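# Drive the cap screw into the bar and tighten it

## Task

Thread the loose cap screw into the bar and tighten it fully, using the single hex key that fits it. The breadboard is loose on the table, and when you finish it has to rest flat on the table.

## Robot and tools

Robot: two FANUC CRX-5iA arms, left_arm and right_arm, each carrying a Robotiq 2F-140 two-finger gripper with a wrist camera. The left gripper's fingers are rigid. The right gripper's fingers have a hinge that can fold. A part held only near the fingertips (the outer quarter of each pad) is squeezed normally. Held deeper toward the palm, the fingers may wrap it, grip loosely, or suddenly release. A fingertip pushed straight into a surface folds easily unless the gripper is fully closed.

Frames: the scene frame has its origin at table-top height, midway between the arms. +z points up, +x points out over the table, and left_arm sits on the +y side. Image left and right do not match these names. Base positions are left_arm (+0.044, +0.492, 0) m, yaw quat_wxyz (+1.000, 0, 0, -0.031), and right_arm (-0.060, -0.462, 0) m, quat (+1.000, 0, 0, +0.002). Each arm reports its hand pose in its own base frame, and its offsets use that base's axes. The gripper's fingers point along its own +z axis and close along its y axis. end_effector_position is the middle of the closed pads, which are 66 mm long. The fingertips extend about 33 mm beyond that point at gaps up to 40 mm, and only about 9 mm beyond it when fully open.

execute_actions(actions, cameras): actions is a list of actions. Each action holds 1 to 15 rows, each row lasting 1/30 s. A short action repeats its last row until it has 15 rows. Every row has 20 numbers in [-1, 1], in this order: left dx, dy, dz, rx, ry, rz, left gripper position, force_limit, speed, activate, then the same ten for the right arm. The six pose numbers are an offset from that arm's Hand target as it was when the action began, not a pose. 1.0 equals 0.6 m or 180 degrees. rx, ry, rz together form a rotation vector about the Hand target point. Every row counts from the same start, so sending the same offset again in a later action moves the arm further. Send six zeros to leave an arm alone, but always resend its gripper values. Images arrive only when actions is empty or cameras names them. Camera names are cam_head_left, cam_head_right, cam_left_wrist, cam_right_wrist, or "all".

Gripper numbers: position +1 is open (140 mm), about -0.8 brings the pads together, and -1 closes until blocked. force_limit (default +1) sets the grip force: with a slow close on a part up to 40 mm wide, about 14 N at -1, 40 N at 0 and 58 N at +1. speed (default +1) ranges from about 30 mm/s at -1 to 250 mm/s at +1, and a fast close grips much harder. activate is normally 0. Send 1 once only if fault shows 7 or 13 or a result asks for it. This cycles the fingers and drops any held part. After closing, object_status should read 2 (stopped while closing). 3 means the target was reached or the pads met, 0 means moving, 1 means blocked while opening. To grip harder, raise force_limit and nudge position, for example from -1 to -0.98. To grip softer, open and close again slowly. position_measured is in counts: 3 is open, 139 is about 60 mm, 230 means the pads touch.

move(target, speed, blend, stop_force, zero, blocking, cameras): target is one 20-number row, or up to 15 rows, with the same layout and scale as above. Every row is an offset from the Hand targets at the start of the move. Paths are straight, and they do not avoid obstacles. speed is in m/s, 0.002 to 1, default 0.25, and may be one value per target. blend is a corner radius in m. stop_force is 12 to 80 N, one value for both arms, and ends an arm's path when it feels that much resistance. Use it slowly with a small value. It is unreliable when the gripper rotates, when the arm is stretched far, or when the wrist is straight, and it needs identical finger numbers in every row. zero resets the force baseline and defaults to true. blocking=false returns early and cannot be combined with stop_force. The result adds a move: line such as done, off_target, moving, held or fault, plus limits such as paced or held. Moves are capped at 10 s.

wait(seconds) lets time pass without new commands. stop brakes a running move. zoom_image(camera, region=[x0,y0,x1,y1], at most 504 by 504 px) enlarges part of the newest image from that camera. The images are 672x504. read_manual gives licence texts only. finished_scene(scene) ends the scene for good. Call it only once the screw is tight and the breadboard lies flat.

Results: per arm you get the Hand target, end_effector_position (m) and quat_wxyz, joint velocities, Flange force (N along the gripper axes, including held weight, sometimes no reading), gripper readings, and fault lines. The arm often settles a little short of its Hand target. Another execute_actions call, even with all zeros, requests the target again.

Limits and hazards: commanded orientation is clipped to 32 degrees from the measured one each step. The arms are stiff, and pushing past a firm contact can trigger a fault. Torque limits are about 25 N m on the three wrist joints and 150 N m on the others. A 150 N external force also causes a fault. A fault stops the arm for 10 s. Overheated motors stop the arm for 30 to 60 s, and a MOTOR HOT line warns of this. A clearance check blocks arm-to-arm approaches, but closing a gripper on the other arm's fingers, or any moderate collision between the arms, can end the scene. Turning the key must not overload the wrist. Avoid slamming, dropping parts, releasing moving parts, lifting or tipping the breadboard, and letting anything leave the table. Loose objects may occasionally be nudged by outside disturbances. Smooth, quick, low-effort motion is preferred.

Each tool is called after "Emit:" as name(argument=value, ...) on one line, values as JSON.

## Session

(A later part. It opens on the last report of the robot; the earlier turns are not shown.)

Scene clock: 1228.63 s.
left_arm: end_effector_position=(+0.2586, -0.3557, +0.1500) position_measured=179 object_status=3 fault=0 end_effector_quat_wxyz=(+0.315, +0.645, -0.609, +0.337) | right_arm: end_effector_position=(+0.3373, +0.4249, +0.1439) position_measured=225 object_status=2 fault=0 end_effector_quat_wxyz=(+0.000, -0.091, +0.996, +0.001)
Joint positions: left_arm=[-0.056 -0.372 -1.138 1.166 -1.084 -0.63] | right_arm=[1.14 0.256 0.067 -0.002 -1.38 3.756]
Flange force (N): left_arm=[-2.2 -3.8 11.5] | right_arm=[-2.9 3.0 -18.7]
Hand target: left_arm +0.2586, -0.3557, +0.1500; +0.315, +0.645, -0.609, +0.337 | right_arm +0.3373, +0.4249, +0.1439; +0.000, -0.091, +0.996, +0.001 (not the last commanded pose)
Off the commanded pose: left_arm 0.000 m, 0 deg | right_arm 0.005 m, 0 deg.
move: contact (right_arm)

Emit:
execute_actions(actions=[[[0,0,0,0,0,0,-0.4,0,0,0, 0,0,0,0,0,0,-0.98,1,-1,0]]], cameras=["cam_left_wrist"])

Emit:
zoom_image(camera="cam_left_wrist", region=[337, 145, 367, 175])

Scene clock: 1231.40 s.
left_arm: end_effector_position=(+0.2586, -0.3557, +0.1500) position_measured=179 object_status=3 fault=0 end_effector_quat_wxyz=(+0.315, +0.645, -0.609, +0.337) | right_arm: end_effector_position=(+0.3373, +0.4249, +0.1439) position_measured=225 object_status=2 fault=0 end_effector_quat_wxyz=(+0.000, -0.091, +0.996, +0.001)
Joint positions: left_arm=[-0.056 -0.372 -1.138 1.166 -1.084 -0.63] | right_arm=[1.14 0.256 0.067 -0.002 -1.38 3.756]
Flange force (N): left_arm=[-2.2 -3.7 11.8] | right_arm=[-4.5 3.3 -18.8]
Hand target: left_arm +0.2586, -0.3557, +0.1500; +0.315, +0.645, -0.609, +0.337 | right_arm +0.3373, +0.4249, +0.1439; +0.000, -0.091, +0.996, +0.001
Off the commanded pose: left_arm 0.000 m, 0 deg | right_arm 0.000 m, 0 deg.

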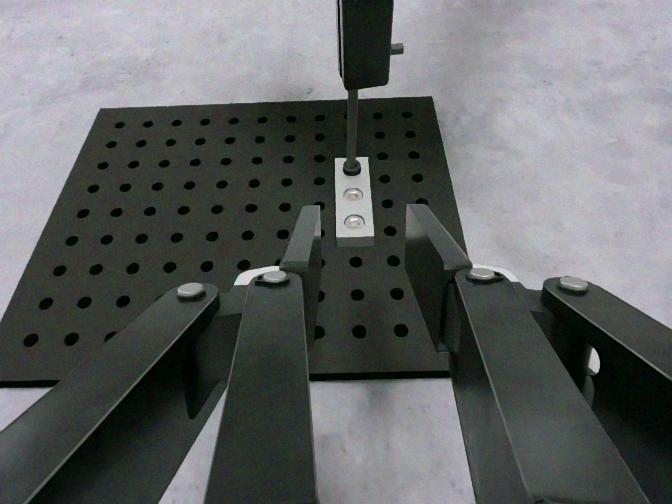

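Scaled by 16.800 from the camera's image (finer frame: 960x720).

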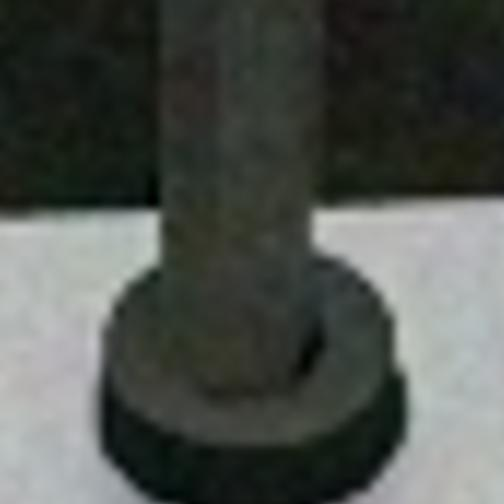

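Emit:
move(target=[0,0,0,0,0,0,-0.4,0,0,0, -0.0018,0,0.0003,0,0,0,-0.98,1,-1,0], speed=0.01)

Emit:
move(target=[0,0,0,0,0,0,-0.4,0,0,0, 0,0,-0.0095,0,0,0,-0.98,1,-1,0], speed=0.006, stop_force=12, cameras=["cam_left_wrist"])

Emit:
zoom_image(camera="cam_left_wrist", region=[337, 145, 367, 175])

Scene clock: 1236.53 s.
left_arm: end_effector_position=(+0.2586, -0.3557, +0.1500) position_measured=179 object_status=3 fault=0 end_effector_quat_wxyz=(+0.315, +0.645, -0.609, +0.337) | right_arm: end_effector_position=(+0.3362, +0.4249, +0.1441) position_measured=225 object_status=2 fault=0 end_effector_quat_wxyz=(+0.000, -0.091, +0.996, +0.001)
Joint positions: left_arm=[-0.056 -0.372 -1.138 1.166 -1.084 -0.63] | right_arm=[1.142 0.254 0.065 -0.002 -1.38 3.754]
Flange force (N): left_arm=[-2.4 -3.6 10.9] | right_arm=[-5.8 3.1 -0.3]
Hand target: left_arm +0.2586, -0.3557, +0.1500; +0.315, +0.645, -0.609, +0.337 | right_arm +0.3362, +0.4249, +0.1441; +0.000, -0.091, +0.996, +0.001
Off the commanded pose: left_arm 0.000 m, 0 deg | right_arm 0.000 m, 0 deg.
move: done

Scene clock: 1237.83 s.
left_arm: end_effector_position=(+0.2586, -0.3557, +0.1500) position_measured=179 object_status=3 fault=0 end_effector_quat_wxyz=(+0.315, +0.645, -0.609, +0.337) | right_arm: end_effector_position=(+0.3363, +0.4249, +0.1401) position_measured=225 object_status=2 fault=0 end_effector_quat_wxyz=(+0.000, -0.092, +0.996, +0.001)
Joint positions: left_arm=[-0.056 -0.372 -1.138 1.166 -1.084 -0.63] | right_arm=[1.142 0.256 0.058 -0.002 -1.37 3.754]
Flange force (N): left_arm=[-2.6 -3.9 11.6] | right_arm=[-7.8 4.8 -19.4]
Hand target: left_arm +0.2586, -0.3557, +0.1500; +0.315, +0.645, -0.609, +0.337 | right_arm +0.3363, +0.4249, +0.1400; +0.000, -0.091, +0.996, +0.001 (not the last commanded pose)
Off the commanded pose: left_arm 0.000 m, 0 deg | right_arm 0.002 m, 0 deg.
move: contact (right_arm)

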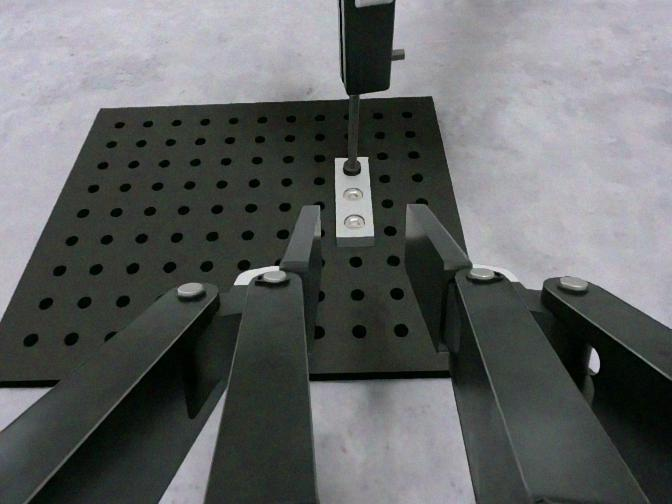

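Scaled by 16.800 from the camera's image (finer frame: 960x720).

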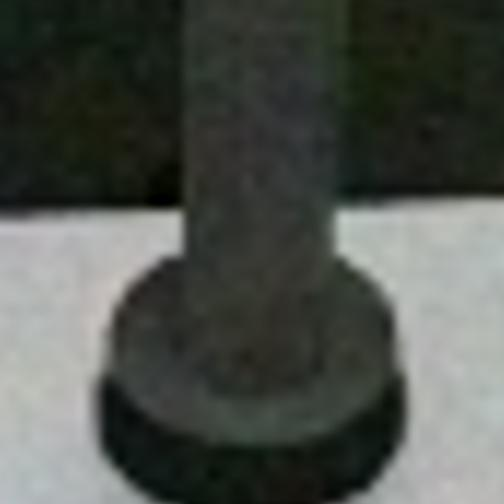

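Emit:
move(target=[[0,0,0,0,0,0,-0.4,0,0,0, 0.00238,0.003,-0.00003,0,0,-0.0333,-0.98,1,-1,0],[0,0,0,0,0,0,-0.4,0,0,0, 0.00315,0.00786,-0.0002,0,0,-0.2,-0.98,1,-1,0],[0,0,0,0,0,0,-0.4,0,0,0, 0.00625,0.01168,-0.00037,0,0,-0.3667,-0.98,1,-1,0],[0,0,0,0,0,0,-0.4,0,0,0, 0.01083,0.01344,-0.00054,0,0,-0.5333,-0.98,1,-1,0],[0,0,0,0,0,0,-0.4,0,0,0, 0.0157,0.01268,-0.00071,0,0,-0.7,-0.98,1,-1,0],[0,0,0,0,0,0,-0.4,0,0,0, 0.01951,0.00958,-0.00088,0,0,-0.8667,-0.98,1,-1,0],[0,0,0,0,0,0,-0.4,0,0,0, 0.02128,0.005,-0.00105,0,0,0.9667,-0.98,1,-1,0],[0,0,0,0,0,0,-0.4,0,0,0, 0.02051,0.00013,-0.00122,0,0,0.8,-0.98,1,-1,0],[0,0,0,0,0,0,-0.4,0,0,0, 0.01741,-0.00369,-0.00139,0,0,0.6333,-0.98,1,-1,0],[0,0,0,0,0,0,-0.4,0,0,0, 0.01283,-0.00546,-0.00156,0,0,0.4667,-0.98,1,-1,0],[0,0,0,0,0,0,-0.4,0,0,0, 0.00796,-0.00469,-0.00173,0,0,0.3,-0.98,1,-1,0],[0,0,0,0,0,0,-0.4,0,0,0, 0.00415,-0.00159,-0.0019,0,0,0.1333,-0.98,1,-1,0],[0,0,0,0,0,0,-0.4,0,0,0, 0.00238,0.003,-0.00207,0,0,-0.0333,-0.98,1,-1,0],[0,0,0,0,0,0,-0.4,0,0,0, 0.00315,0.00786,-0.00224,0,0,-0.2,-0.98,1,-1,0],[0,0,0,0,0,0,-0.4,0,0,0, 0.00625,0.01168,-0.00241,0,0,-0.3667,-0.98,1,-1,0]], speed=0.6, blend=[0.03,0.03,0.03,0.03,0.03,0.03,0.03,0.03,0.03,0.03,0.03,0.03,0.03,0.03,0])

Emit:
move(target=[[0,0,0,0,0,0,-0.4,0,0,0, 0,0,0.0125,0,0,0,-0.98,1,-1,0],[0,0,0,0,0,0,-0.4,0,0,0, -0.002,-0.004,0.0143,0,0,0.7889,-0.98,1,-1,0],[0,0,0,0,0,0,-0.4,0,0,0, -0.005,-0.009,0.0143,0,0,-0.4222,-0.98,1,-1,0],[0,0,0,0,0,0,-0.4,0,0,0, -0.0083,-0.0147,0.0143,0,0,0.3667,-0.98,1,-1,0],[0,0,0,0,0,0,-0.4,0,0,0, -0.0055,-0.0119,0.0078,0,0,0.3667,-0.98,1,-1,0]], speed=[0.06,0.9,0.9,0.9,0.03], blend=[0,0.03,0.03,0,0], cameras=["cam_left_wrist"])

Emit:
zoom_image(camera="cam_left_wrist", region=[337, 145, 367, 175])

Emit:
move(target=[0,0,0,0,0,0,-0.4,0,0,0, 0,0,-0.0095,0,0,0,-0.98,1,-1,0], speed=0.006, stop_force=12)

Scene clock: 1258.63 s.
left_arm: end_effector_position=(+0.2586, -0.3557, +0.1500) position_measured=179 object_status=3 fault=0 end_effector_quat_wxyz=(+0.315, +0.645, -0.609, +0.337) | right_arm: end_effector_position=(+0.3400, +0.4319, +0.1386) position_measured=225 object_status=2 fault=0 end_effector_quat_wxyz=(+0.000, +0.466, +0.885, +0.001)
Joint positions: left_arm=[-0.056 -0.372 -1.138 1.166 -1.084 -0.63] | right_arm=[1.143 0.275 0.077 0.001 -1.37 -3.683]
Flange force (N): left_arm=[-2.1 -3.7 11.3] | right_arm=[5.2 6.7 -18.4]
Hand target: left_arm +0.2586, -0.3557, +0.1500; +0.315, +0.645, -0.609, +0.337 | right_arm +0.3400, +0.4319, +0.1386; +0.001, +0.466, +0.885, +0.001
Off the commanded pose: left_arm 0.000 m, 0 deg | right_arm 0.000 m, 0 deg.
move: done; blend cut to 0.0262 m at target 1

Scene clock: 1264.30 s.
left_arm: end_effector_position=(+0.2586, -0.3557, +0.1500) position_measured=179 object_status=3 fault=0 end_effector_quat_wxyz=(+0.315, +0.645, -0.609, +0.337) | right_arm: end_effector_position=(+0.3367, +0.4248, +0.1433) position_measured=225 object_status=2 fault=0 end_effector_quat_wxyz=(+0.000, -0.091, +0.996, +0.001)
Joint positions: left_arm=[-0.056 -0.372 -1.138 1.166 -1.084 -0.63] | right_arm=[1.141 0.255 0.064 -0.002 -1.378 3.755]
Flange force (N): left_arm=[-2.6 -3.5 11.2] | right_arm=[-5.7 3.4 0.7]
Hand target: left_arm +0.2586, -0.3557, +0.1500; +0.315, +0.645, -0.609, +0.337 | right_arm +0.3367, +0.4248, +0.1433; +0.000, -0.091, +0.996, +0.001
Off the commanded pose: left_arm 0.000 m, 0 deg | right_arm 0.000 m, 0 deg.
move: done

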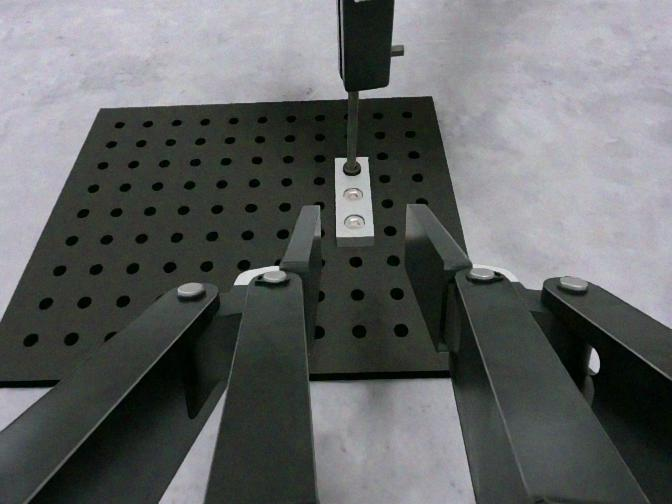

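Scaled by 16.800 from the camera's image (finer frame: 960x720).

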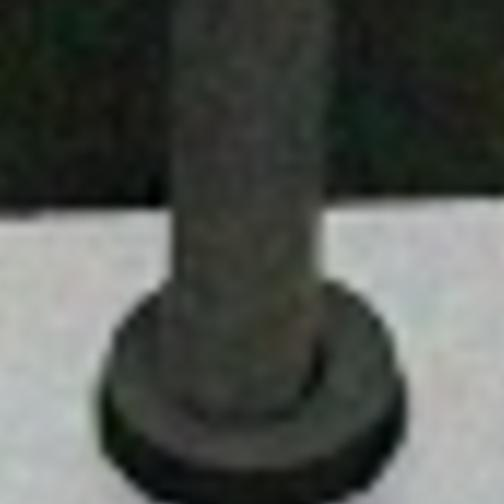

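Scene clock: 1265.73 s.
left_arm: end_effector_position=(+0.2586, -0.3557, +0.1500) position_measured=179 object_status=3 fault=0 end_effector_quat_wxyz=(+0.315, +0.645, -0.609, +0.337) | right_arm: end_effector_position=(+0.3368, +0.4249, +0.1385) position_measured=225 object_status=2 fault=0 end_effector_quat_wxyz=(+0.000, -0.091, +0.996, +0.002)
Joint positions: left_arm=[-0.056 -0.372 -1.138 1.166 -1.084 -0.63] | right_arm=[1.141 0.258 0.056 -0.002 -1.366 3.755]
Flange force (N): left_arm=[-2.5 -3.6 11.3] | right_arm=[-6.1 5.7 -19.7]
Hand target: left_arm +0.2586, -0.3557, +0.1500; +0.315, +0.645, -0.609, +0.337 | right_arm +0.3368, +0.4249, +0.1385; +0.000, -0.091, +0.996, +0.002 (not the last commanded pose)
Off the commanded pose: left_arm 0.000 m, 0 deg | right_arm 0.001 m, 0 deg.
move: contact (right_arm)

Emit:
move(target=[[0,0,0,0,0,0,-0.4,0,0,0, 0.00155,0.003,-0.00003,0,0,-0.0333,-0.98,1,-1,0],[0,0,0,0,0,0,-0.4,0,0,0, 0.00232,0.00786,-0.0002,0,0,-0.2,-0.98,1,-1,0],[0,0,0,0,0,0,-0.4,0,0,0, 0.00542,0.01168,-0.00037,0,0,-0.3667,-0.98,1,-1,0],[0,0,0,0,0,0,-0.4,0,0,0, 0.01,0.01344,-0.00054,0,0,-0.5333,-0.98,1,-1,0],[0,0,0,0,0,0,-0.4,0,0,0, 0.01487,0.01268,-0.00071,0,0,-0.7,-0.98,1,-1,0],[0,0,0,0,0,0,-0.4,0,0,0, 0.01868,0.00958,-0.00088,0,0,-0.8667,-0.98,1,-1,0],[0,0,0,0,0,0,-0.4,0,0,0, 0.02045,0.005,-0.00105,0,0,0.9667,-0.98,1,-1,0],[0,0,0,0,0,0,-0.4,0,0,0, 0.01968,0.00013,-0.00122,0,0,0.8,-0.98,1,-1,0],[0,0,0,0,0,0,-0.4,0,0,0, 0.01658,-0.00369,-0.00139,0,0,0.6333,-0.98,1,-1,0],[0,0,0,0,0,0,-0.4,0,0,0, 0.012,-0.00546,-0.00156,0,0,0.4667,-0.98,1,-1,0],[0,0,0,0,0,0,-0.4,0,0,0, 0.00713,-0.00469,-0.00173,0,0,0.3,-0.98,1,-1,0],[0,0,0,0,0,0,-0.4,0,0,0, 0.00332,-0.00159,-0.0019,0,0,0.1333,-0.98,1,-1,0],[0,0,0,0,0,0,-0.4,0,0,0, 0.00155,0.003,-0.00207,0,0,-0.0333,-0.98,1,-1,0],[0,0,0,0,0,0,-0.4,0,0,0, 0.00232,0.00786,-0.00224,0,0,-0.2,-0.98,1,-1,0],[0,0,0,0,0,0,-0.4,0,0,0, 0.00542,0.01168,-0.00241,0,0,-0.3667,-0.98,1,-1,0]], speed=0.6, blend=[0.03,0.03,0.03,0.03,0.03,0.03,0.03,0.03,0.03,0.03,0.03,0.03,0.03,0.03,0])

Emit:
move(target=[[0,0,0,0,0,0,-0.4,0,0,0, 0,0,0.0125,0,0,0,-0.98,1,-1,0],[0,0,0,0,0,0,-0.4,0,0,0, -0.002,-0.004,0.0143,0,0,0.7889,-0.98,1,-1,0],[0,0,0,0,0,0,-0.4,0,0,0, -0.005,-0.009,0.0143,0,0,-0.4222,-0.98,1,-1,0],[0,0,0,0,0,0,-0.4,0,0,0, -0.0083,-0.0147,0.0143,0,0,0.3667,-0.98,1,-1,0],[0,0,0,0,0,0,-0.4,0,0,0, -0.0055,-0.0119,0.0078,0,0,0.3667,-0.98,1,-1,0]], speed=[0.06,0.9,0.9,0.9,0.03], blend=[0,0.03,0.03,0,0], cameras=["cam_left_wrist"])

Emit:
zoom_image(camera="cam_left_wrist", region=[337, 145, 367, 175])

Emit:
move(target=[0,0,0,0,0,0,-0.4,0,0,0, 0,0,-0.0095,0,0,0,-0.98,1,-1,0], speed=0.006, stop_force=12)

Scene clock: 1289.90 s.
left_arm: end_effector_position=(+0.2586, -0.3557, +0.1500) position_measured=179 object_status=3 fault=0 end_effector_quat_wxyz=(+0.315, +0.645, -0.609, +0.337) | right_arm: end_effector_position=(+0.3400, +0.4319, +0.1370) position_measured=225 object_status=2 fault=0 end_effector_quat_wxyz=(+0.001, +0.466, +0.885, +0.001)
Joint positions: left_arm=[-0.056 -0.372 -1.138 1.166 -1.084 -0.63] | right_arm=[1.144 0.276 0.074 0.001 -1.366 -3.683]
Flange force (N): left_arm=[-2.3 -3.4 11.6] | right_arm=[5.4 4.9 -16.2]
Hand target: left_arm +0.2586, -0.3557, +0.1500; +0.315, +0.645, -0.609, +0.337 | right_arm +0.3400, +0.4319, +0.1370; +0.001, +0.466, +0.885, +0.001
Off the commanded pose: left_arm 0.000 m, 0 deg | right_arm 0.000 m, 0 deg.
move: done; blend cut to 0.0262 m at target 1

Scene clock: 1295.57 s.
left_arm: end_effector_position=(+0.2586, -0.3557, +0.1500) position_measured=179 object_status=3 fault=0 end_effector_quat_wxyz=(+0.315, +0.645, -0.609, +0.337) | right_arm: end_effector_position=(+0.3367, +0.4247, +0.1418) position_measured=225 object_status=2 fault=0 end_effector_quat_wxyz=(+0.000, -0.091, +0.996, +0.002)
Joint positions: left_arm=[-0.056 -0.372 -1.138 1.166 -1.084 -0.63] | right_arm=[1.141 0.256 0.061 -0.002 -1.374 3.755]
Flange force (N): left_arm=[-2.7 -3.8 11.1] | right_arm=[-6.3 3.0 0.1]
Hand target: left_arm +0.2586, -0.3557, +0.1500; +0.315, +0.645, -0.609, +0.337 | right_arm +0.3367, +0.4247, +0.1417; +0.000, -0.091, +0.996, +0.002
Off the commanded pose: left_arm 0.000 m, 0 deg | right_arm 0.000 m, 0 deg.
move: done

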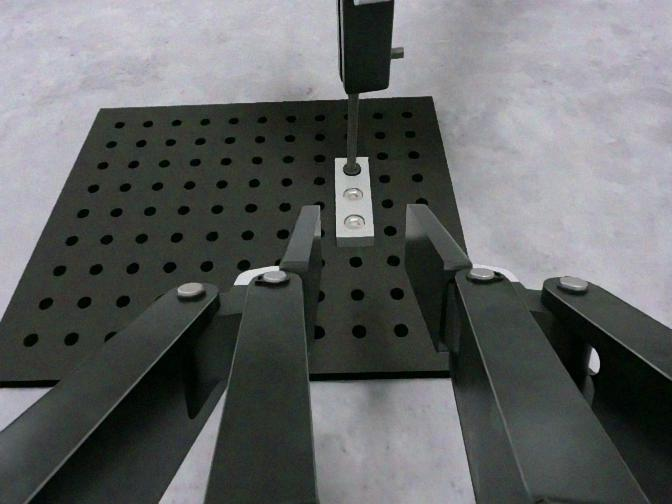

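Scaled by 16.800 from the camera's image (finer frame: 960x720).

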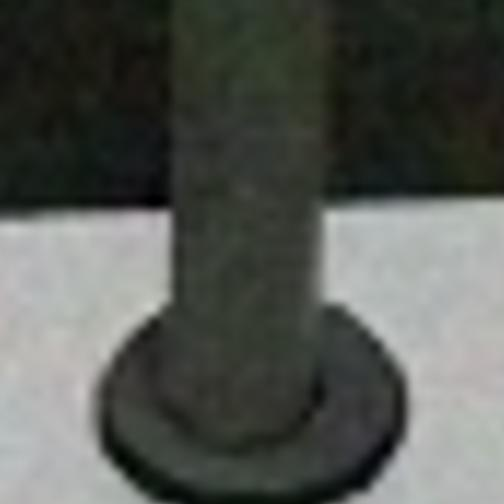

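Scene clock: 1297.00 s.
left_arm: end_effector_position=(+0.2586, -0.3557, +0.1500) position_measured=179 object_status=3 fault=0 end_effector_quat_wxyz=(+0.315, +0.645, -0.609, +0.337) | right_arm: end_effector_position=(+0.3368, +0.4248, +0.1369) position_measured=225 object_status=2 fault=0 end_effector_quat_wxyz=(+0.000, -0.091, +0.996, +0.002)
Joint positions: left_arm=[-0.056 -0.372 -1.138 1.166 -1.084 -0.63] | right_arm=[1.141 0.258 0.052 -0.002 -1.362 3.755]
Flange force (N): left_arm=[-2.7 -3.8 11.1] | right_arm=[-5.3 5.6 -20.9]
Hand target: left_arm +0.2586, -0.3557, +0.1500; +0.315, +0.645, -0.609, +0.337 | right_arm +0.3368, +0.4248, +0.1369; +0.000, -0.091, +0.996, +0.002 (not the last commanded pose)
Off the commanded pose: left_arm 0.000 m, 0 deg | right_arm 0.001 m, 0 deg.
move: contact (right_arm)

Emit:
move(target=[[0,0,0,0,0,0,-0.4,0,0,0, 0.00155,0.003,-0.00003,0,0,-0.0333,-0.98,1,-1,0],[0,0,0,0,0,0,-0.4,0,0,0, 0.00232,0.00786,-0.0002,0,0,-0.2,-0.98,1,-1,0],[0,0,0,0,0,0,-0.4,0,0,0, 0.00542,0.01168,-0.00037,0,0,-0.3667,-0.98,1,-1,0],[0,0,0,0,0,0,-0.4,0,0,0, 0.01,0.01344,-0.00054,0,0,-0.5333,-0.98,1,-1,0],[0,0,0,0,0,0,-0.4,0,0,0, 0.01487,0.01268,-0.00071,0,0,-0.7,-0.98,1,-1,0],[0,0,0,0,0,0,-0.4,0,0,0, 0.01868,0.00958,-0.00088,0,0,-0.8667,-0.98,1,-1,0],[0,0,0,0,0,0,-0.4,0,0,0, 0.02045,0.005,-0.00105,0,0,0.9667,-0.98,1,-1,0],[0,0,0,0,0,0,-0.4,0,0,0, 0.01968,0.00013,-0.00122,0,0,0.8,-0.98,1,-1,0],[0,0,0,0,0,0,-0.4,0,0,0, 0.01658,-0.00369,-0.00139,0,0,0.6333,-0.98,1,-1,0],[0,0,0,0,0,0,-0.4,0,0,0, 0.012,-0.00546,-0.00156,0,0,0.4667,-0.98,1,-1,0],[0,0,0,0,0,0,-0.4,0,0,0, 0.00713,-0.00469,-0.00173,0,0,0.3,-0.98,1,-1,0]], speed=[0.6,0.6,0.6,0.6,0.6,0.6,0.6,0.6,0.6,0.4,0.3], blend=[0.03,0.03,0.03,0.03,0.03,0.03,0.03,0.03,0.03,0.03,0], cameras=["cam_left_wrist"])

Emit:
zoom_image(camera="cam_left_wrist", region=[327, 145, 377, 185])

Scene clock: 1312.33 s.
left_arm: end_effector_position=(+0.2586, -0.3557, +0.1500) position_measured=179 object_status=3 fault=0 end_effector_quat_wxyz=(+0.315, +0.645, -0.609, +0.337) | right_arm: end_effector_position=(+0.3410, +0.4220, +0.1359) position_measured=225 object_status=2 fault=0 end_effector_quat_wxyz=(-0.001, -0.534, +0.846, +0.001)
Joint positions: left_arm=[-0.056 -0.372 -1.138 1.166 -1.084 -0.63] | right_arm=[1.131 0.262 0.056 -0.004 -1.364 -1.575]
Flange force (N): left_arm=[-2.7 -3.3 11.6] | right_arm=[-7.6 -9.0 -25.5]
Hand target: left_arm +0.2586, -0.3557, +0.1500; +0.315, +0.645, -0.609, +0.337 | right_arm +0.3410, +0.4220, +0.1359; -0.001, -0.534, +0.846, +0.001
Off the commanded pose: left_arm 0.000 m, 0 deg | right_arm 0.000 m, 0 deg.
move: done; blend cut to 0.0262 m at target 1

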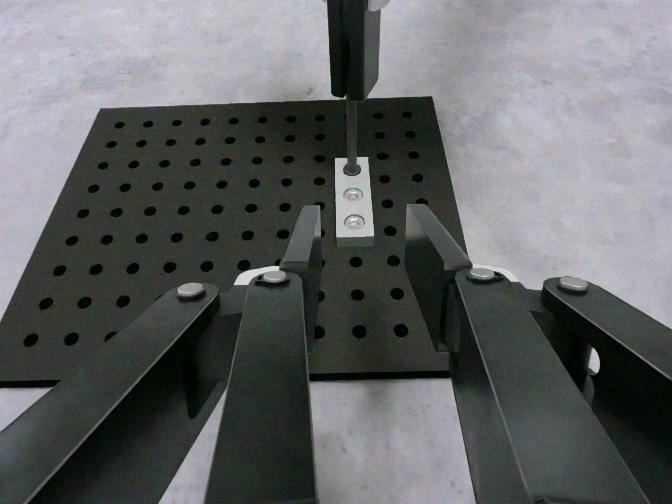

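Scaled by 10.080 from the camera's image (finer frame: 960x720).

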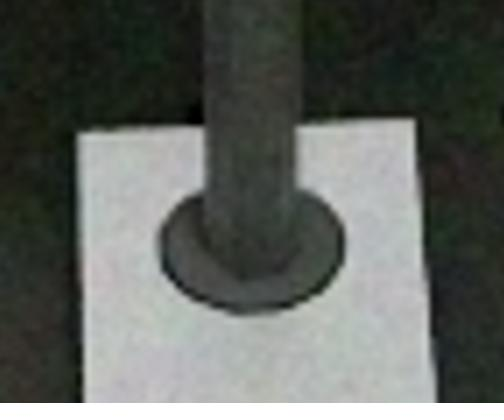

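Emit:
zoom_image(camera="cam_left_wrist", region=[327, 160, 387, 250])

Emit:
move(target=[0,0,0,0,0,0,-0.4,0,0,0, -0.00381,0.0031,-0.00012,0,0,-0.1667,-0.98,1,-1,0], speed=0.3)

Scaled by 5.600 from the camera's image (finer frame: 960x720).

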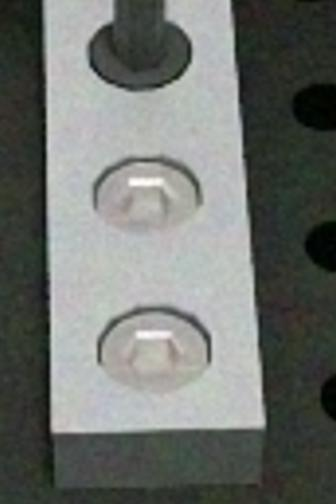

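Scene clock: 1316.23 s.
left_arm: end_effector_position=(+0.2586, -0.3557, +0.1500) position_measured=179 object_status=3 fault=0 end_effector_quat_wxyz=(+0.315, +0.645, -0.609, +0.337) | right_arm: end_effector_position=(+0.3388, +0.4239, +0.1358) position_measured=225 object_status=2 fault=0 end_effector_quat_wxyz=(-0.001, -0.297, +0.955, +0.002)
Joint positions: left_arm=[-0.056 -0.372 -1.138 1.166 -1.084 -0.63] | right_arm=[1.136 0.261 0.054 -0.003 -1.362 -2.105]
Flange force (N): left_arm=[-2.1 -3.6 11.7] | right_arm=[-11.7 -5.4 -17.6]
Hand target: left_arm +0.2586, -0.3557, +0.1500; +0.315, +0.645, -0.609, +0.337 | right_arm +0.3388, +0.4239, +0.1358; -0.001, -0.296, +0.955, +0.002
Off the commanded pose: left_arm 0.000 m, 0 deg | right_arm 0.000 m, 0 deg.
move: done

Emit:
move(target=[0,0,0,0,0,0,-0.4,0,0,0, -0.00176,0.00459,-0.00017,0,0,-0.1667,-0.98,1,-1,0], speed=0.3)

Emit:
move(target=[0,0,0,0,0,0,-0.4,0,0,0, 0.00077,0.00486,-0.00017,0,0,-0.1667,-0.98,1,-1,0], speed=0.25)

Scene clock: 1322.93 s.
left_arm: end_effector_position=(+0.2586, -0.3557, +0.1500) position_measured=179 object_status=3 fault=0 end_effector_quat_wxyz=(+0.315, +0.645, -0.609, +0.337) | right_arm: end_effector_position=(+0.3377, +0.4266, +0.1357) position_measured=225 object_status=2 fault=0 end_effector_quat_wxyz=(+0.000, -0.039, +0.999, +0.002)
Joint positions: left_arm=[-0.056 -0.372 -1.138 1.166 -1.084 -0.63] | right_arm=[1.141 0.263 0.056 -0.002 -1.361 -2.633]
Flange force (N): left_arm=[-2.4 -3.6 11.4] | right_arm=[-11.9 -1.0 -14.5]
Hand target: left_arm +0.2586, -0.3557, +0.1500; +0.315, +0.645, -0.609, +0.337 | right_arm +0.3377, +0.4266, +0.1357; +0.000, -0.039, +0.999, +0.002
Off the commanded pose: left_arm 0.000 m, 0 deg | right_arm 0.000 m, 0 deg.
move: done

Scene clock: 1324.53 s.
left_arm: end_effector_position=(+0.2586, -0.3557, +0.1500) position_measured=179 object_status=3 fault=0 end_effector_quat_wxyz=(+0.315, +0.645, -0.609, +0.337) | right_arm: end_effector_position=(+0.3382, +0.4295, +0.1355) position_measured=225 object_status=2 fault=0 end_effector_quat_wxyz=(+0.000, +0.221, +0.975, +0.002)
Joint positions: left_arm=[-0.056 -0.372 -1.138 1.166 -1.084 -0.63] | right_arm=[1.144 0.269 0.062 0 -1.361 -3.16]
Flange force (N): left_arm=[-2.4 -3.6 11.2] | right_arm=[-8.3 4.8 -15.2]
Hand target: left_arm +0.2586, -0.3557, +0.1500; +0.315, +0.645, -0.609, +0.337 | right_arm +0.3382, +0.4295, +0.1356; +0.000, +0.221, +0.975, +0.002
Off the commanded pose: left_arm 0.000 m, 0 deg | right_arm 0.000 m, 0 deg.
move: done

Emit:
move(target=[0,0,0,0,0,0,-0.4,0,0,0, 0.0031,0.00382,-0.00017,0,0,-0.1667,-0.98,1,-1,0], speed=0.2, cameras=["cam_left_wrist"])

Emit:
zoom_image(camera="cam_left_wrist", region=[337, 145, 367, 175])

Scene clock: 1333.67 s.
left_arm: end_effector_position=(+0.2586, -0.3557, +0.1500) position_measured=179 object_status=3 fault=0 end_effector_quat_wxyz=(+0.315, +0.645, -0.609, +0.337) | right_arm: end_effector_position=(+0.3400, +0.4318, +0.1355) position_measured=225 object_status=2 fault=0 end_effector_quat_wxyz=(+0.001, +0.466, +0.885, +0.002)
Joint positions: left_arm=[-0.056 -0.372 -1.138 1.166 -1.084 -0.63] | right_arm=[1.144 0.276 0.071 0.002 -1.362 -3.684]
Flange force (N): left_arm=[-2.3 -3.7 11.8] | right_arm=[-3.5 8.3 -10.9]
Hand target: left_arm +0.2586, -0.3557, +0.1500; +0.315, +0.645, -0.609, +0.337 | right_arm +0.3400, +0.4318, +0.1355; +0.001, +0.466, +0.885, +0.002
Off the commanded pose: left_arm 0.000 m, 0 deg | right_arm 0.000 m, 0 deg.
move: done

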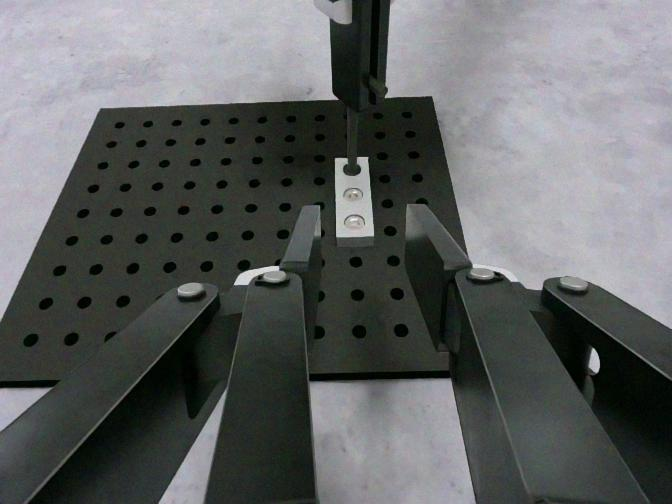

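Scaled by 16.800 from the camera's image (finer frame: 960x720).

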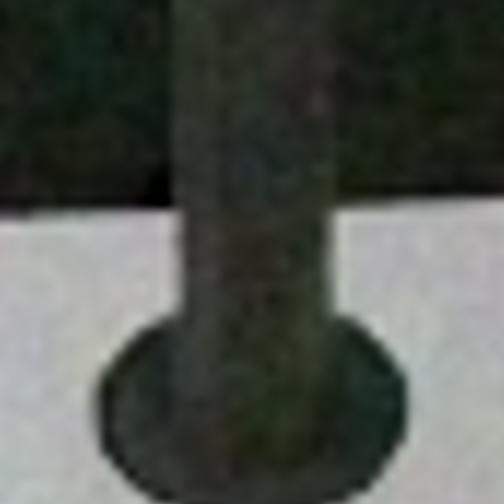

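Emit:
move(target=[[0,0,0,0,0,0,-0.4,0,0,0, 0,0,0.0125,0,0,0,-0.98,1,-1,0],[0,0,0,0,0,0,-0.4,0,0,0, -0.002,-0.004,0.0143,0,0,0.7889,-0.98,1,-1,0],[0,0,0,0,0,0,-0.4,0,0,0, -0.005,-0.009,0.0143,0,0,-0.4222,-0.98,1,-1,0],[0,0,0,0,0,0,-0.4,0,0,0, -0.0083,-0.0147,0.0143,0,0,0.3667,-0.98,1,-1,0],[0,0,0,0,0,0,-0.4,0,0,0, -0.0055,-0.0118,0.0078,0,0,0.3667,-0.98,1,-1,0]], speed=[0.06,0.9,0.9,0.9,0.03], blend=[0,0.03,0.03,0,0], cameras=["cam_left_wrist"])

Emit:
zoom_image(camera="cam_left_wrist", region=[337, 145, 367, 175])

Emit:
move(target=[0,0,0,0,0,0,-0.4,0,0,0, 0,0,-0.0095,0,0,0,-0.98,1,-1,0], speed=0.006, stop_force=12)

Scene clock: 1346.53 s.
left_arm: end_effector_position=(+0.2586, -0.3557, +0.1500) position_measured=179 object_status=3 fault=0 end_effector_quat_wxyz=(+0.315, +0.645, -0.609, +0.337) | right_arm: end_effector_position=(+0.3367, +0.4247, +0.1402) position_measured=225 object_status=2 fault=0 end_effector_quat_wxyz=(+0.000, -0.091, +0.996, +0.002)
Joint positions: left_arm=[-0.056 -0.372 -1.138 1.166 -1.084 -0.63] | right_arm=[1.141 0.256 0.058 -0.002 -1.37 3.754]
Flange force (N): left_arm=[-2.4 -3.9 11.1] | right_arm=[-6.2 2.7 1.0]
Hand target: left_arm +0.2586, -0.3557, +0.1500; +0.315, +0.645, -0.609, +0.337 | right_arm +0.3367, +0.4248, +0.1402; +0.000, -0.091, +0.996, +0.002
Off the commanded pose: left_arm 0.000 m, 0 deg | right_arm 0.000 m, 0 deg.
move: done

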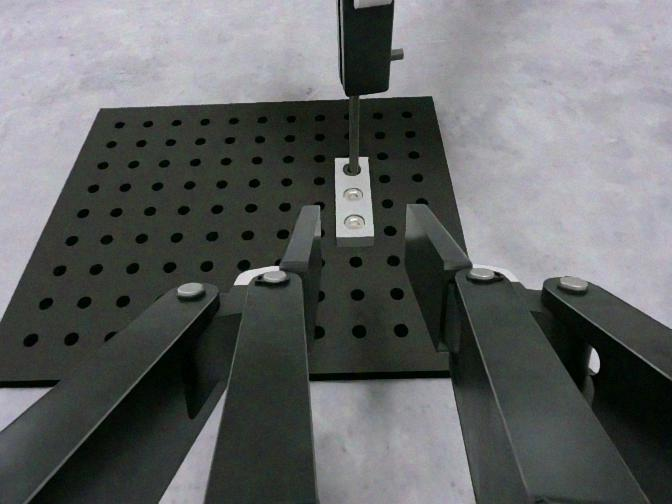

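Scaled by 16.800 from the camera's image (finer frame: 960x720).

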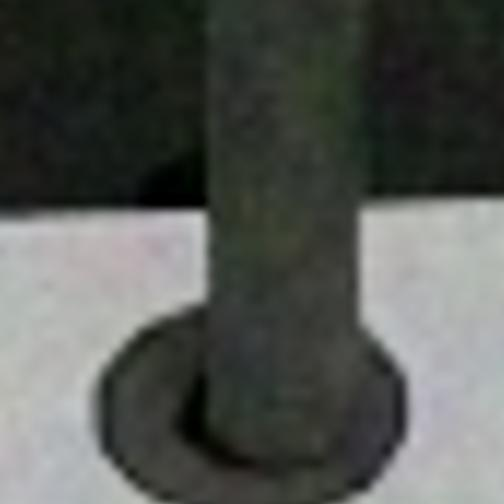

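Scene clock: 1347.30 s.
left_arm: end_effector_position=(+0.2586, -0.3557, +0.1500) position_measured=179 object_status=3 fault=0 end_effector_quat_wxyz=(+0.315, +0.645, -0.609, +0.337) | right_arm: end_effector_position=(+0.3368, +0.4249, +0.1394) position_measured=225 object_status=2 fault=0 end_effector_quat_wxyz=(+0.000, -0.091, +0.996, +0.002)
Joint positions: left_arm=[-0.056 -0.372 -1.138 1.166 -1.084 -0.63] | right_arm=[1.141 0.256 0.057 -0.002 -1.368 3.754]
Flange force (N): left_arm=[-2.2 -3.8 11.0] | right_arm=[-4.8 4.4 -21.4]
Hand target: left_arm +0.2586, -0.3557, +0.1500; +0.315, +0.645, -0.609, +0.337 | right_arm +0.3368, +0.4249, +0.1394; +0.000, -0.091, +0.996, +0.002 (not the last commanded pose)
Off the commanded pose: left_arm 0.000 m, 0 deg | right_arm 0.005 m, 0 deg.
move: contact (right_arm)

Emit:
move(target=[[0,0,0,0,0,0,-0.4,0,0,0, 0,0,0.0018,0,0,0,-0.98,1,-1,0],[0,0,0,0,0,0,-0.4,0,0,0, 0.0022,0,0.0014,0,0,0,-0.98,1,-1,0]], speed=0.02, cameras=["cam_left_wrist"])

Emit:
zoom_image(camera="cam_left_wrist", region=[337, 145, 367, 175])

Scene clock: 1351.27 s.
left_arm: end_effector_position=(+0.2586, -0.3557, +0.1500) position_measured=179 object_status=3 fault=0 end_effector_quat_wxyz=(+0.315, +0.645, -0.609, +0.337) | right_arm: end_effector_position=(+0.3381, +0.4249, +0.1402) position_measured=225 object_status=2 fault=0 end_effector_quat_wxyz=(+0.000, -0.091, +0.996, +0.002)
Joint positions: left_arm=[-0.056 -0.372 -1.138 1.166 -1.084 -0.63] | right_arm=[1.139 0.258 0.061 -0.002 -1.37 3.757]
Flange force (N): left_arm=[-2.3 -3.8 11.2] | right_arm=[-5.8 3.1 0.2]
Hand target: left_arm +0.2586, -0.3557, +0.1500; +0.315, +0.645, -0.609, +0.337 | right_arm +0.3381, +0.4249, +0.1402; +0.000, -0.091, +0.996, +0.002
Off the commanded pose: left_arm 0.000 m, 0 deg | right_arm 0.000 m, 0 deg.
move: done

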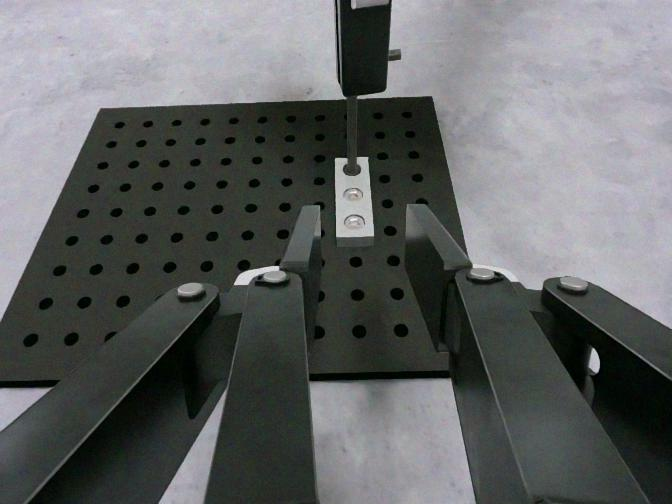

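Scaled by 16.800 from the camera's image (finer frame: 960x720).

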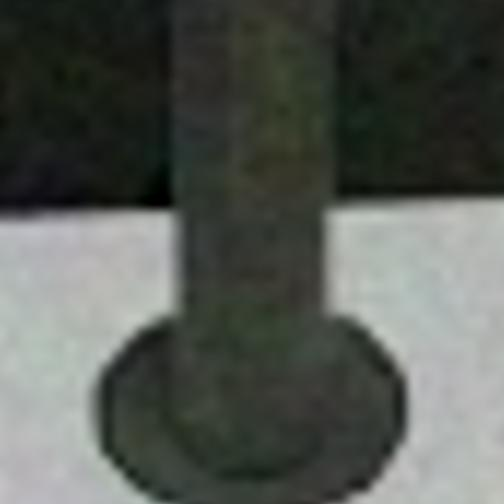

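Emit:
move(target=[0,0,0,0,0,0,-0.4,0,0,0, 0.0006,0,-0.0095,0,0,0,-0.98,1,-1,0], speed=0.006, stop_force=12)

Scene clock: 1354.40 s.
left_arm: end_effector_position=(+0.2586, -0.3557, +0.1500) position_measured=179 object_status=3 fault=0 end_effector_quat_wxyz=(+0.315, +0.645, -0.609, +0.337) | right_arm: end_effector_position=(+0.3382, +0.4250, +0.1393) position_measured=225 object_status=2 fault=0 end_effector_quat_wxyz=(+0.000, -0.091, +0.996, +0.002)
Joint positions: left_arm=[-0.056 -0.372 -1.138 1.166 -1.084 -0.63] | right_arm=[1.139 0.259 0.059 -0.002 -1.368 3.757]
Flange force (N): left_arm=[-2.4 -3.8 11.8] | right_arm=[-4.5 4.5 -21.1]
Hand target: left_arm +0.2586, -0.3557, +0.1500; +0.315, +0.645, -0.609, +0.337 | right_arm +0.3382, +0.4250, +0.1393; +0.000, -0.091, +0.996, +0.002 (not the last commanded pose)
Off the commanded pose: left_arm 0.000 m, 0 deg | right_arm 0.005 m, 0 deg.
move: contact (right_arm)

Emit:
execute_actions(actions=[[[0,0,0,0,0,0,-0.4,0,0,0, 0,0,0,0,0,0,-0.98,1,-1,0]]], cameras=["cam_left_wrist"])

Emit:
zoom_image(camera="cam_left_wrist", region=[337, 145, 367, 175])

Scene clock: 1356.77 s.
left_arm: end_effector_position=(+0.2586, -0.3557, +0.1500) position_measured=179 object_status=3 fault=0 end_effector_quat_wxyz=(+0.315, +0.645, -0.609, +0.337) | right_arm: end_effector_position=(+0.3382, +0.4250, +0.1393) position_measured=225 object_status=2 fault=0 end_effector_quat_wxyz=(+0.000, -0.091, +0.996, +0.002)
Joint positions: left_arm=[-0.056 -0.372 -1.138 1.166 -1.084 -0.63] | right_arm=[1.139 0.259 0.059 -0.002 -1.368 3.757]
Flange force (N): left_arm=[-2.2 -4.2 11.2] | right_arm=[-4.1 3.3 -20.5]
Hand target: left_arm +0.2586, -0.3557, +0.1500; +0.315, +0.645, -0.609, +0.337 | right_arm +0.3382, +0.4250, +0.1393; +0.000, -0.091, +0.996, +0.002
Off the commanded pose: left_arm 0.000 m, 0 deg | right_arm 0.000 m, 0 deg.

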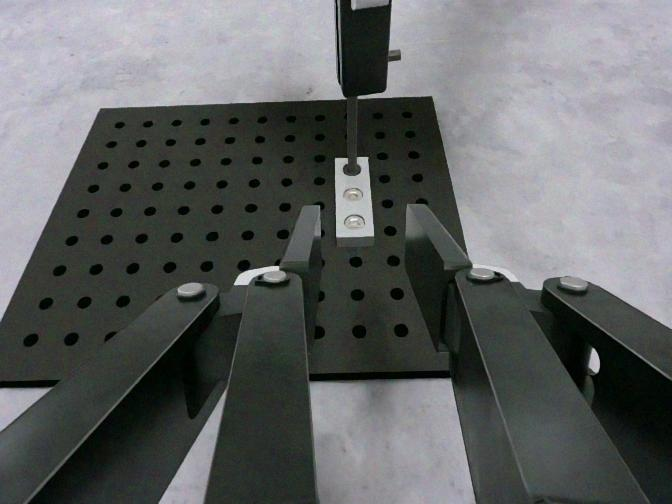

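Scaled by 16.800 from the camera's image (finer frame: 960x720).

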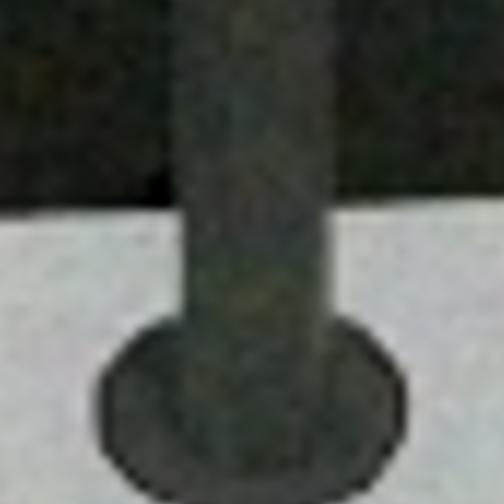

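Emit:
move(target=[[0,0,0,0,0,0,-0.4,0,0,0, 0,0,0.0018,0,0,0,-0.98,1,-1,0],[0,0,0,0,0,0,-0.4,0,0,0, 0,-0.0024,0.0014,0,0,0,-0.98,1,-1,0]], speed=0.02, cameras=["cam_left_wrist"])

Emit:
zoom_image(camera="cam_left_wrist", region=[337, 150, 367, 180])

Scene clock: 1362.63 s.
left_arm: end_effector_position=(+0.2586, -0.3557, +0.1500) position_measured=179 object_status=3 fault=0 end_effector_quat_wxyz=(+0.315, +0.645, -0.609, +0.337) | right_arm: end_effector_position=(+0.3382, +0.4236, +0.1402) position_measured=225 object_status=2 fault=0 end_effector_quat_wxyz=(+0.000, -0.091, +0.996, +0.002)
Joint positions: left_arm=[-0.056 -0.372 -1.138 1.166 -1.084 -0.63] | right_arm=[1.138 0.255 0.057 -0.002 -1.369 3.758]
Flange force (N): left_arm=[-2.3 -3.6 11.6] | right_arm=[-3.8 1.5 1.3]
Hand target: left_arm +0.2586, -0.3557, +0.1500; +0.315, +0.645, -0.609, +0.337 | right_arm +0.3382, +0.4235, +0.1402; +0.000, -0.091, +0.996, +0.002
Off the commanded pose: left_arm 0.000 m, 0 deg | right_arm 0.000 m, 0 deg.
move: done

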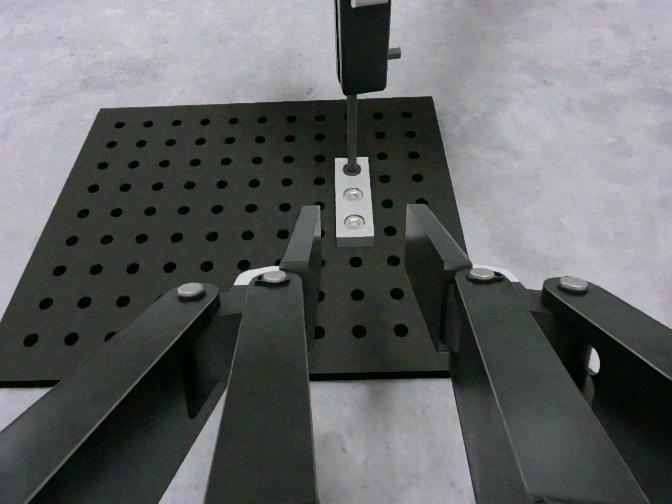

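Scaled by 16.800 from the camera's image (finer frame: 960x720).

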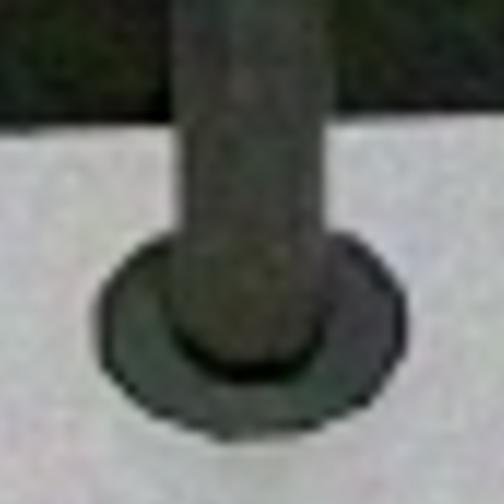

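Emit:
move(target=[0,0,0,0,0,0,-0.4,0,0,0, 0.0008,0.0015,0,0,0,0,-0.98,1,-1,0], speed=0.02, cameras=["cam_left_wrist"])

Emit:
zoom_image(camera="cam_left_wrist", region=[337, 150, 367, 180])

Emit:
move(target=[0,0,0,0,0,0,-0.4,0,0,0, 0,0,-0.0095,0,0,0,-0.98,1,-1,0], speed=0.006, stop_force=12)

Scene clock: 1368.93 s.
left_arm: end_effector_position=(+0.2586, -0.3557, +0.1500) position_measured=179 object_status=3 fault=0 end_effector_quat_wxyz=(+0.315, +0.645, -0.609, +0.337) | right_arm: end_effector_position=(+0.3387, +0.4244, +0.1402) position_measured=225 object_status=2 fault=0 end_effector_quat_wxyz=(+0.000, -0.091, +0.996, +0.002)
Joint positions: left_arm=[-0.056 -0.372 -1.138 1.166 -1.084 -0.63] | right_arm=[1.138 0.258 0.06 -0.002 -1.369 3.758]
Flange force (N): left_arm=[-2.5 -3.8 11.4] | right_arm=[-6.8 3.5 0.5]
Hand target: left_arm +0.2586, -0.3557, +0.1500; +0.315, +0.645, -0.609, +0.337 | right_arm +0.3387, +0.4244, +0.1402; +0.000, -0.091, +0.996, +0.002
Off the commanded pose: left_arm 0.000 m, 0 deg | right_arm 0.000 m, 0 deg.
move: done

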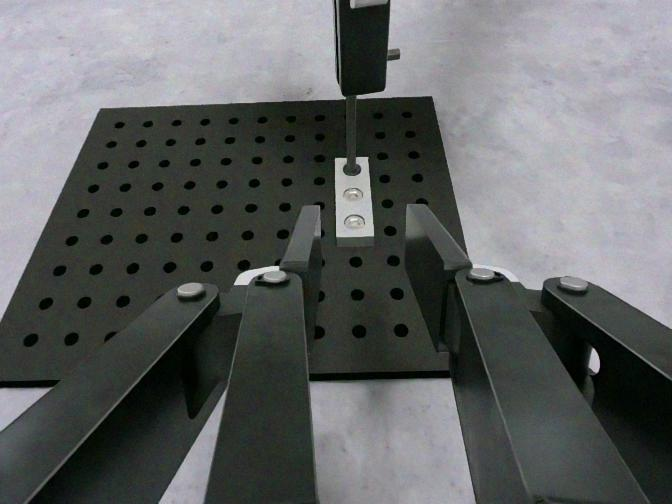

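Scaled by 16.800 from the camera's image (finer frame: 960x720).

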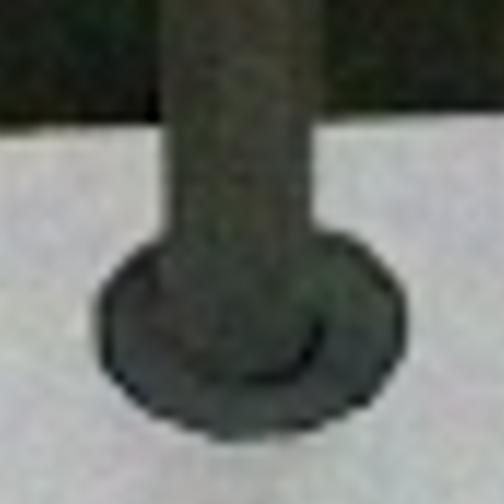

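Scene clock: 1370.37 s.
left_arm: end_effector_position=(+0.2586, -0.3557, +0.1500) position_measured=179 object_status=3 fault=0 end_effector_quat_wxyz=(+0.315, +0.645, -0.609, +0.337) | right_arm: end_effector_position=(+0.3387, +0.4245, +0.1354) position_measured=225 object_status=2 fault=0 end_effector_quat_wxyz=(+0.000, -0.091, +0.996, +0.002)
Joint positions: left_arm=[-0.056 -0.372 -1.138 1.166 -1.084 -0.63] | right_arm=[1.138 0.26 0.052 -0.002 -1.359 3.758]
Flange force (N): left_arm=[-2.4 -3.6 11.1] | right_arm=[-3.7 6.3 -20.4]
Hand target: left_arm +0.2586, -0.3557, +0.1500; +0.315, +0.645, -0.609, +0.337 | right_arm +0.3387, +0.4245, +0.1354; +0.000, -0.091, +0.996, +0.002 (not the last commanded pose)
Off the commanded pose: left_arm 0.000 m, 0 deg | right_arm 0.001 m, 0 deg.
move: contact (right_arm)

Emit:
move(target=[[0,0,0,0,0,0,-0.4,0,0,0, -0.00162,0.00367,-0.00003,0,0,-0.0333,-0.98,1,-1,0],[0,0,0,0,0,0,-0.4,0,0,0, -0.00085,0.00853,-0.0002,0,0,-0.2,-0.98,1,-1,0]], speed=0.3, blend=[0.03,0])

Emit:
move(target=[0,0,0,0,0,0,-0.4,0,0,0, 0.0031,0.00382,-0.00017,0,0,-0.1667,-0.98,1,-1,0], speed=0.2, cameras=["cam_left_wrist"])

Emit:
zoom_image(camera="cam_left_wrist", region=[337, 150, 367, 180])

Scene clock: 1377.20 s.
left_arm: end_effector_position=(+0.2586, -0.3557, +0.1500) position_measured=179 object_status=3 fault=0 end_effector_quat_wxyz=(+0.315, +0.645, -0.609, +0.337) | right_arm: end_effector_position=(+0.3382, +0.4296, +0.1353) position_measured=225 object_status=2 fault=0 end_effector_quat_wxyz=(+0.001, +0.221, +0.975, +0.002)
Joint positions: left_arm=[-0.056 -0.372 -1.138 1.166 -1.084 -0.63] | right_arm=[1.144 0.268 0.061 0.001 -1.359 3.123]
Joint velocities: left_arm=[within noise] | right_arm=[0.001 0 -0.001 0 0 -0.005]
Flange force (N): left_arm=[-2.4 -4.0 11.5] | right_arm=[-6.7 5.3 -15.9]
Hand target: left_arm +0.2586, -0.3557, +0.1500; +0.315, +0.645, -0.609, +0.337 | right_arm +0.3382, +0.4296, +0.1353; +0.001, +0.221, +0.975, +0.002
Off the commanded pose: left_arm 0.000 m, 0 deg | right_arm 0.000 m, 0 deg.
move: done; blend cut to 0.0262 m at target 1

Scene clock: 1379.03 s.
left_arm: end_effector_position=(+0.2586, -0.3557, +0.1500) position_measured=179 object_status=3 fault=0 end_effector_quat_wxyz=(+0.315, +0.645, -0.609, +0.337) | right_arm: end_effector_position=(+0.3401, +0.4319, +0.1352) position_measured=225 object_status=2 fault=0 end_effector_quat_wxyz=(+0.001, +0.466, +0.885, +0.002)
Joint positions: left_arm=[-0.056 -0.372 -1.138 1.166 -1.084 -0.63] | right_arm=[1.144 0.276 0.07 0.003 -1.361 2.598]
Flange force (N): left_arm=[-2.5 -3.4 11.1] | right_arm=[-3.2 7.8 -14.1]
Hand target: left_arm +0.2586, -0.3557, +0.1500; +0.315, +0.645, -0.609, +0.337 | right_arm +0.3401, +0.4319, +0.1352; +0.001, +0.466, +0.885, +0.002
Off the commanded pose: left_arm 0.000 m, 0 deg | right_arm 0.000 m, 0 deg.
move: done

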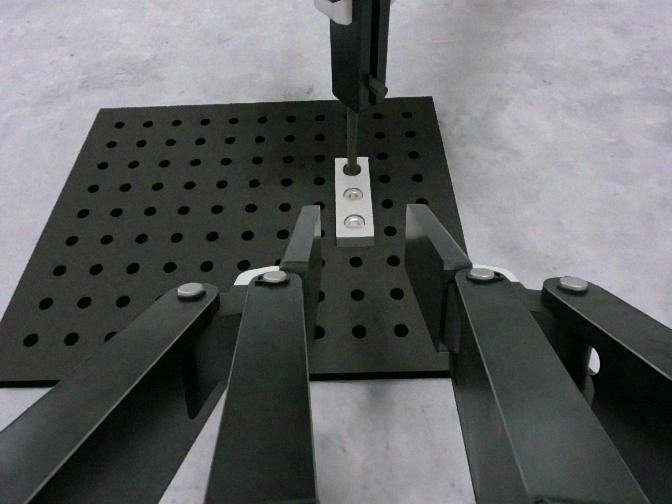

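Scaled by 16.800 from the camera's image (finer frame: 960x720).

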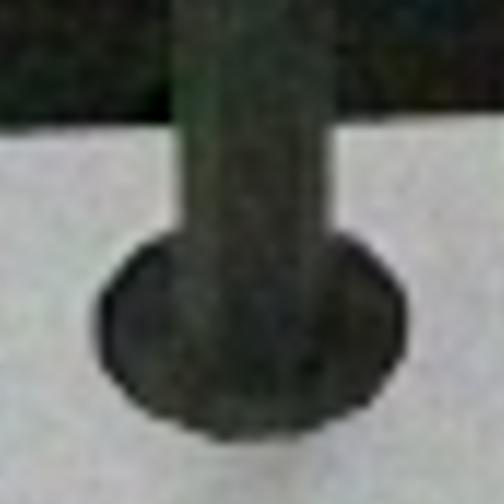

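Emit:
move(target=[0,0,0,0,0,0,-0.4,0,0,0, 0.00459,0.00176,-0.00017,0,0,-0.1667,-0.98,1,-1,0], speed=0.2)

Emit:
move(target=[0,0,0,0,0,0,-0.4,0,0,0, 0.00486,-0.00077,-0.00017,0,0,-0.1667,-0.98,1,-1,0], speed=0.2, cameras=["cam_left_wrist"])

Emit:
zoom_image(camera="cam_left_wrist", region=[337, 150, 367, 180])

Scene clock: 1385.97 s.
left_arm: end_effector_position=(+0.2586, -0.3557, +0.1500) position_measured=179 object_status=3 fault=0 end_effector_quat_wxyz=(+0.315, +0.645, -0.609, +0.337) | right_arm: end_effector_position=(+0.3429, +0.4330, +0.1351) position_measured=225 object_status=2 fault=0 end_effector_quat_wxyz=(+0.002, +0.679, +0.734, +0.001)
Joint positions: left_arm=[-0.056 -0.372 -1.138 1.166 -1.084 -0.63] | right_arm=[1.141 0.284 0.079 0.004 -1.364 2.077]
Flange force (N): left_arm=[-2.2 -3.8 11.9] | right_arm=[1.4 8.4 -13.2]
Hand target: left_arm +0.2586, -0.3557, +0.1500; +0.315, +0.645, -0.609, +0.337 | right_arm +0.3428, +0.4330, +0.1351; +0.002, +0.679, +0.734, +0.001
Off the commanded pose: left_arm 0.000 m, 0 deg | right_arm 0.000 m, 0 deg.
move: done

Scene clock: 1387.80 s.
left_arm: end_effector_position=(+0.2586, -0.3557, +0.1500) position_measured=179 object_status=3 fault=0 end_effector_quat_wxyz=(+0.315, +0.645, -0.609, +0.337) | right_arm: end_effector_position=(+0.3458, +0.4325, +0.1350) position_measured=225 object_status=2 fault=0 end_effector_quat_wxyz=(+0.002, +0.846, +0.533, +0.001)
Joint positions: left_arm=[-0.056 -0.372 -1.138 1.166 -1.084 -0.63] | right_arm=[1.136 0.289 0.085 0.004 -1.368 1.559]
Flange force (N): left_arm=[-2.3 -4.3 11.3] | right_arm=[4.3 7.5 -14.4]
Hand target: left_arm +0.2586, -0.3557, +0.1500; +0.315, +0.645, -0.609, +0.337 | right_arm +0.3457, +0.4325, +0.1350; +0.002, +0.846, +0.533, +0.001
Off the commanded pose: left_arm 0.000 m, 0 deg | right_arm 0.000 m, 0 deg.
move: done

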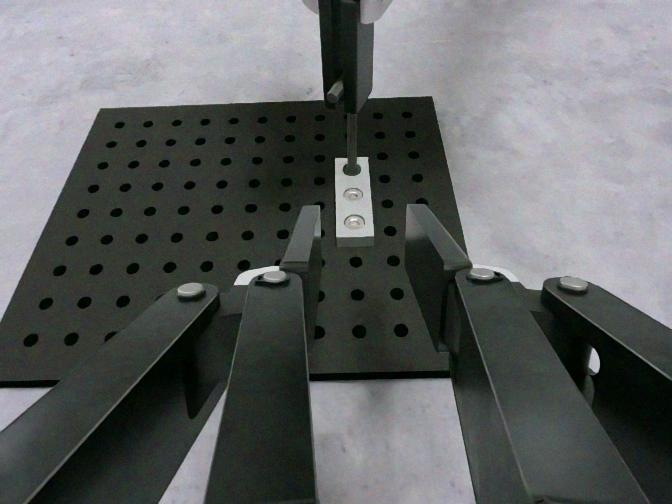

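Scaled by 16.800 from the camera's image (finer frame: 960x720).

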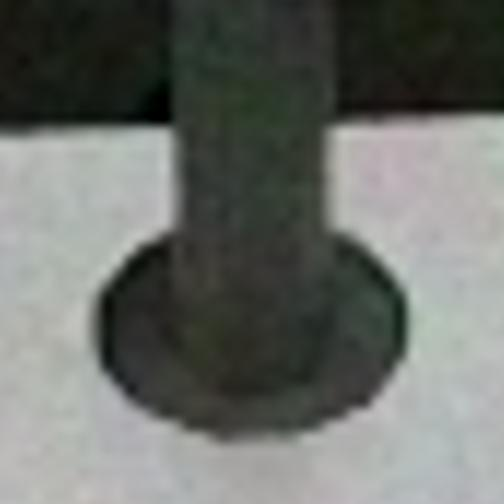

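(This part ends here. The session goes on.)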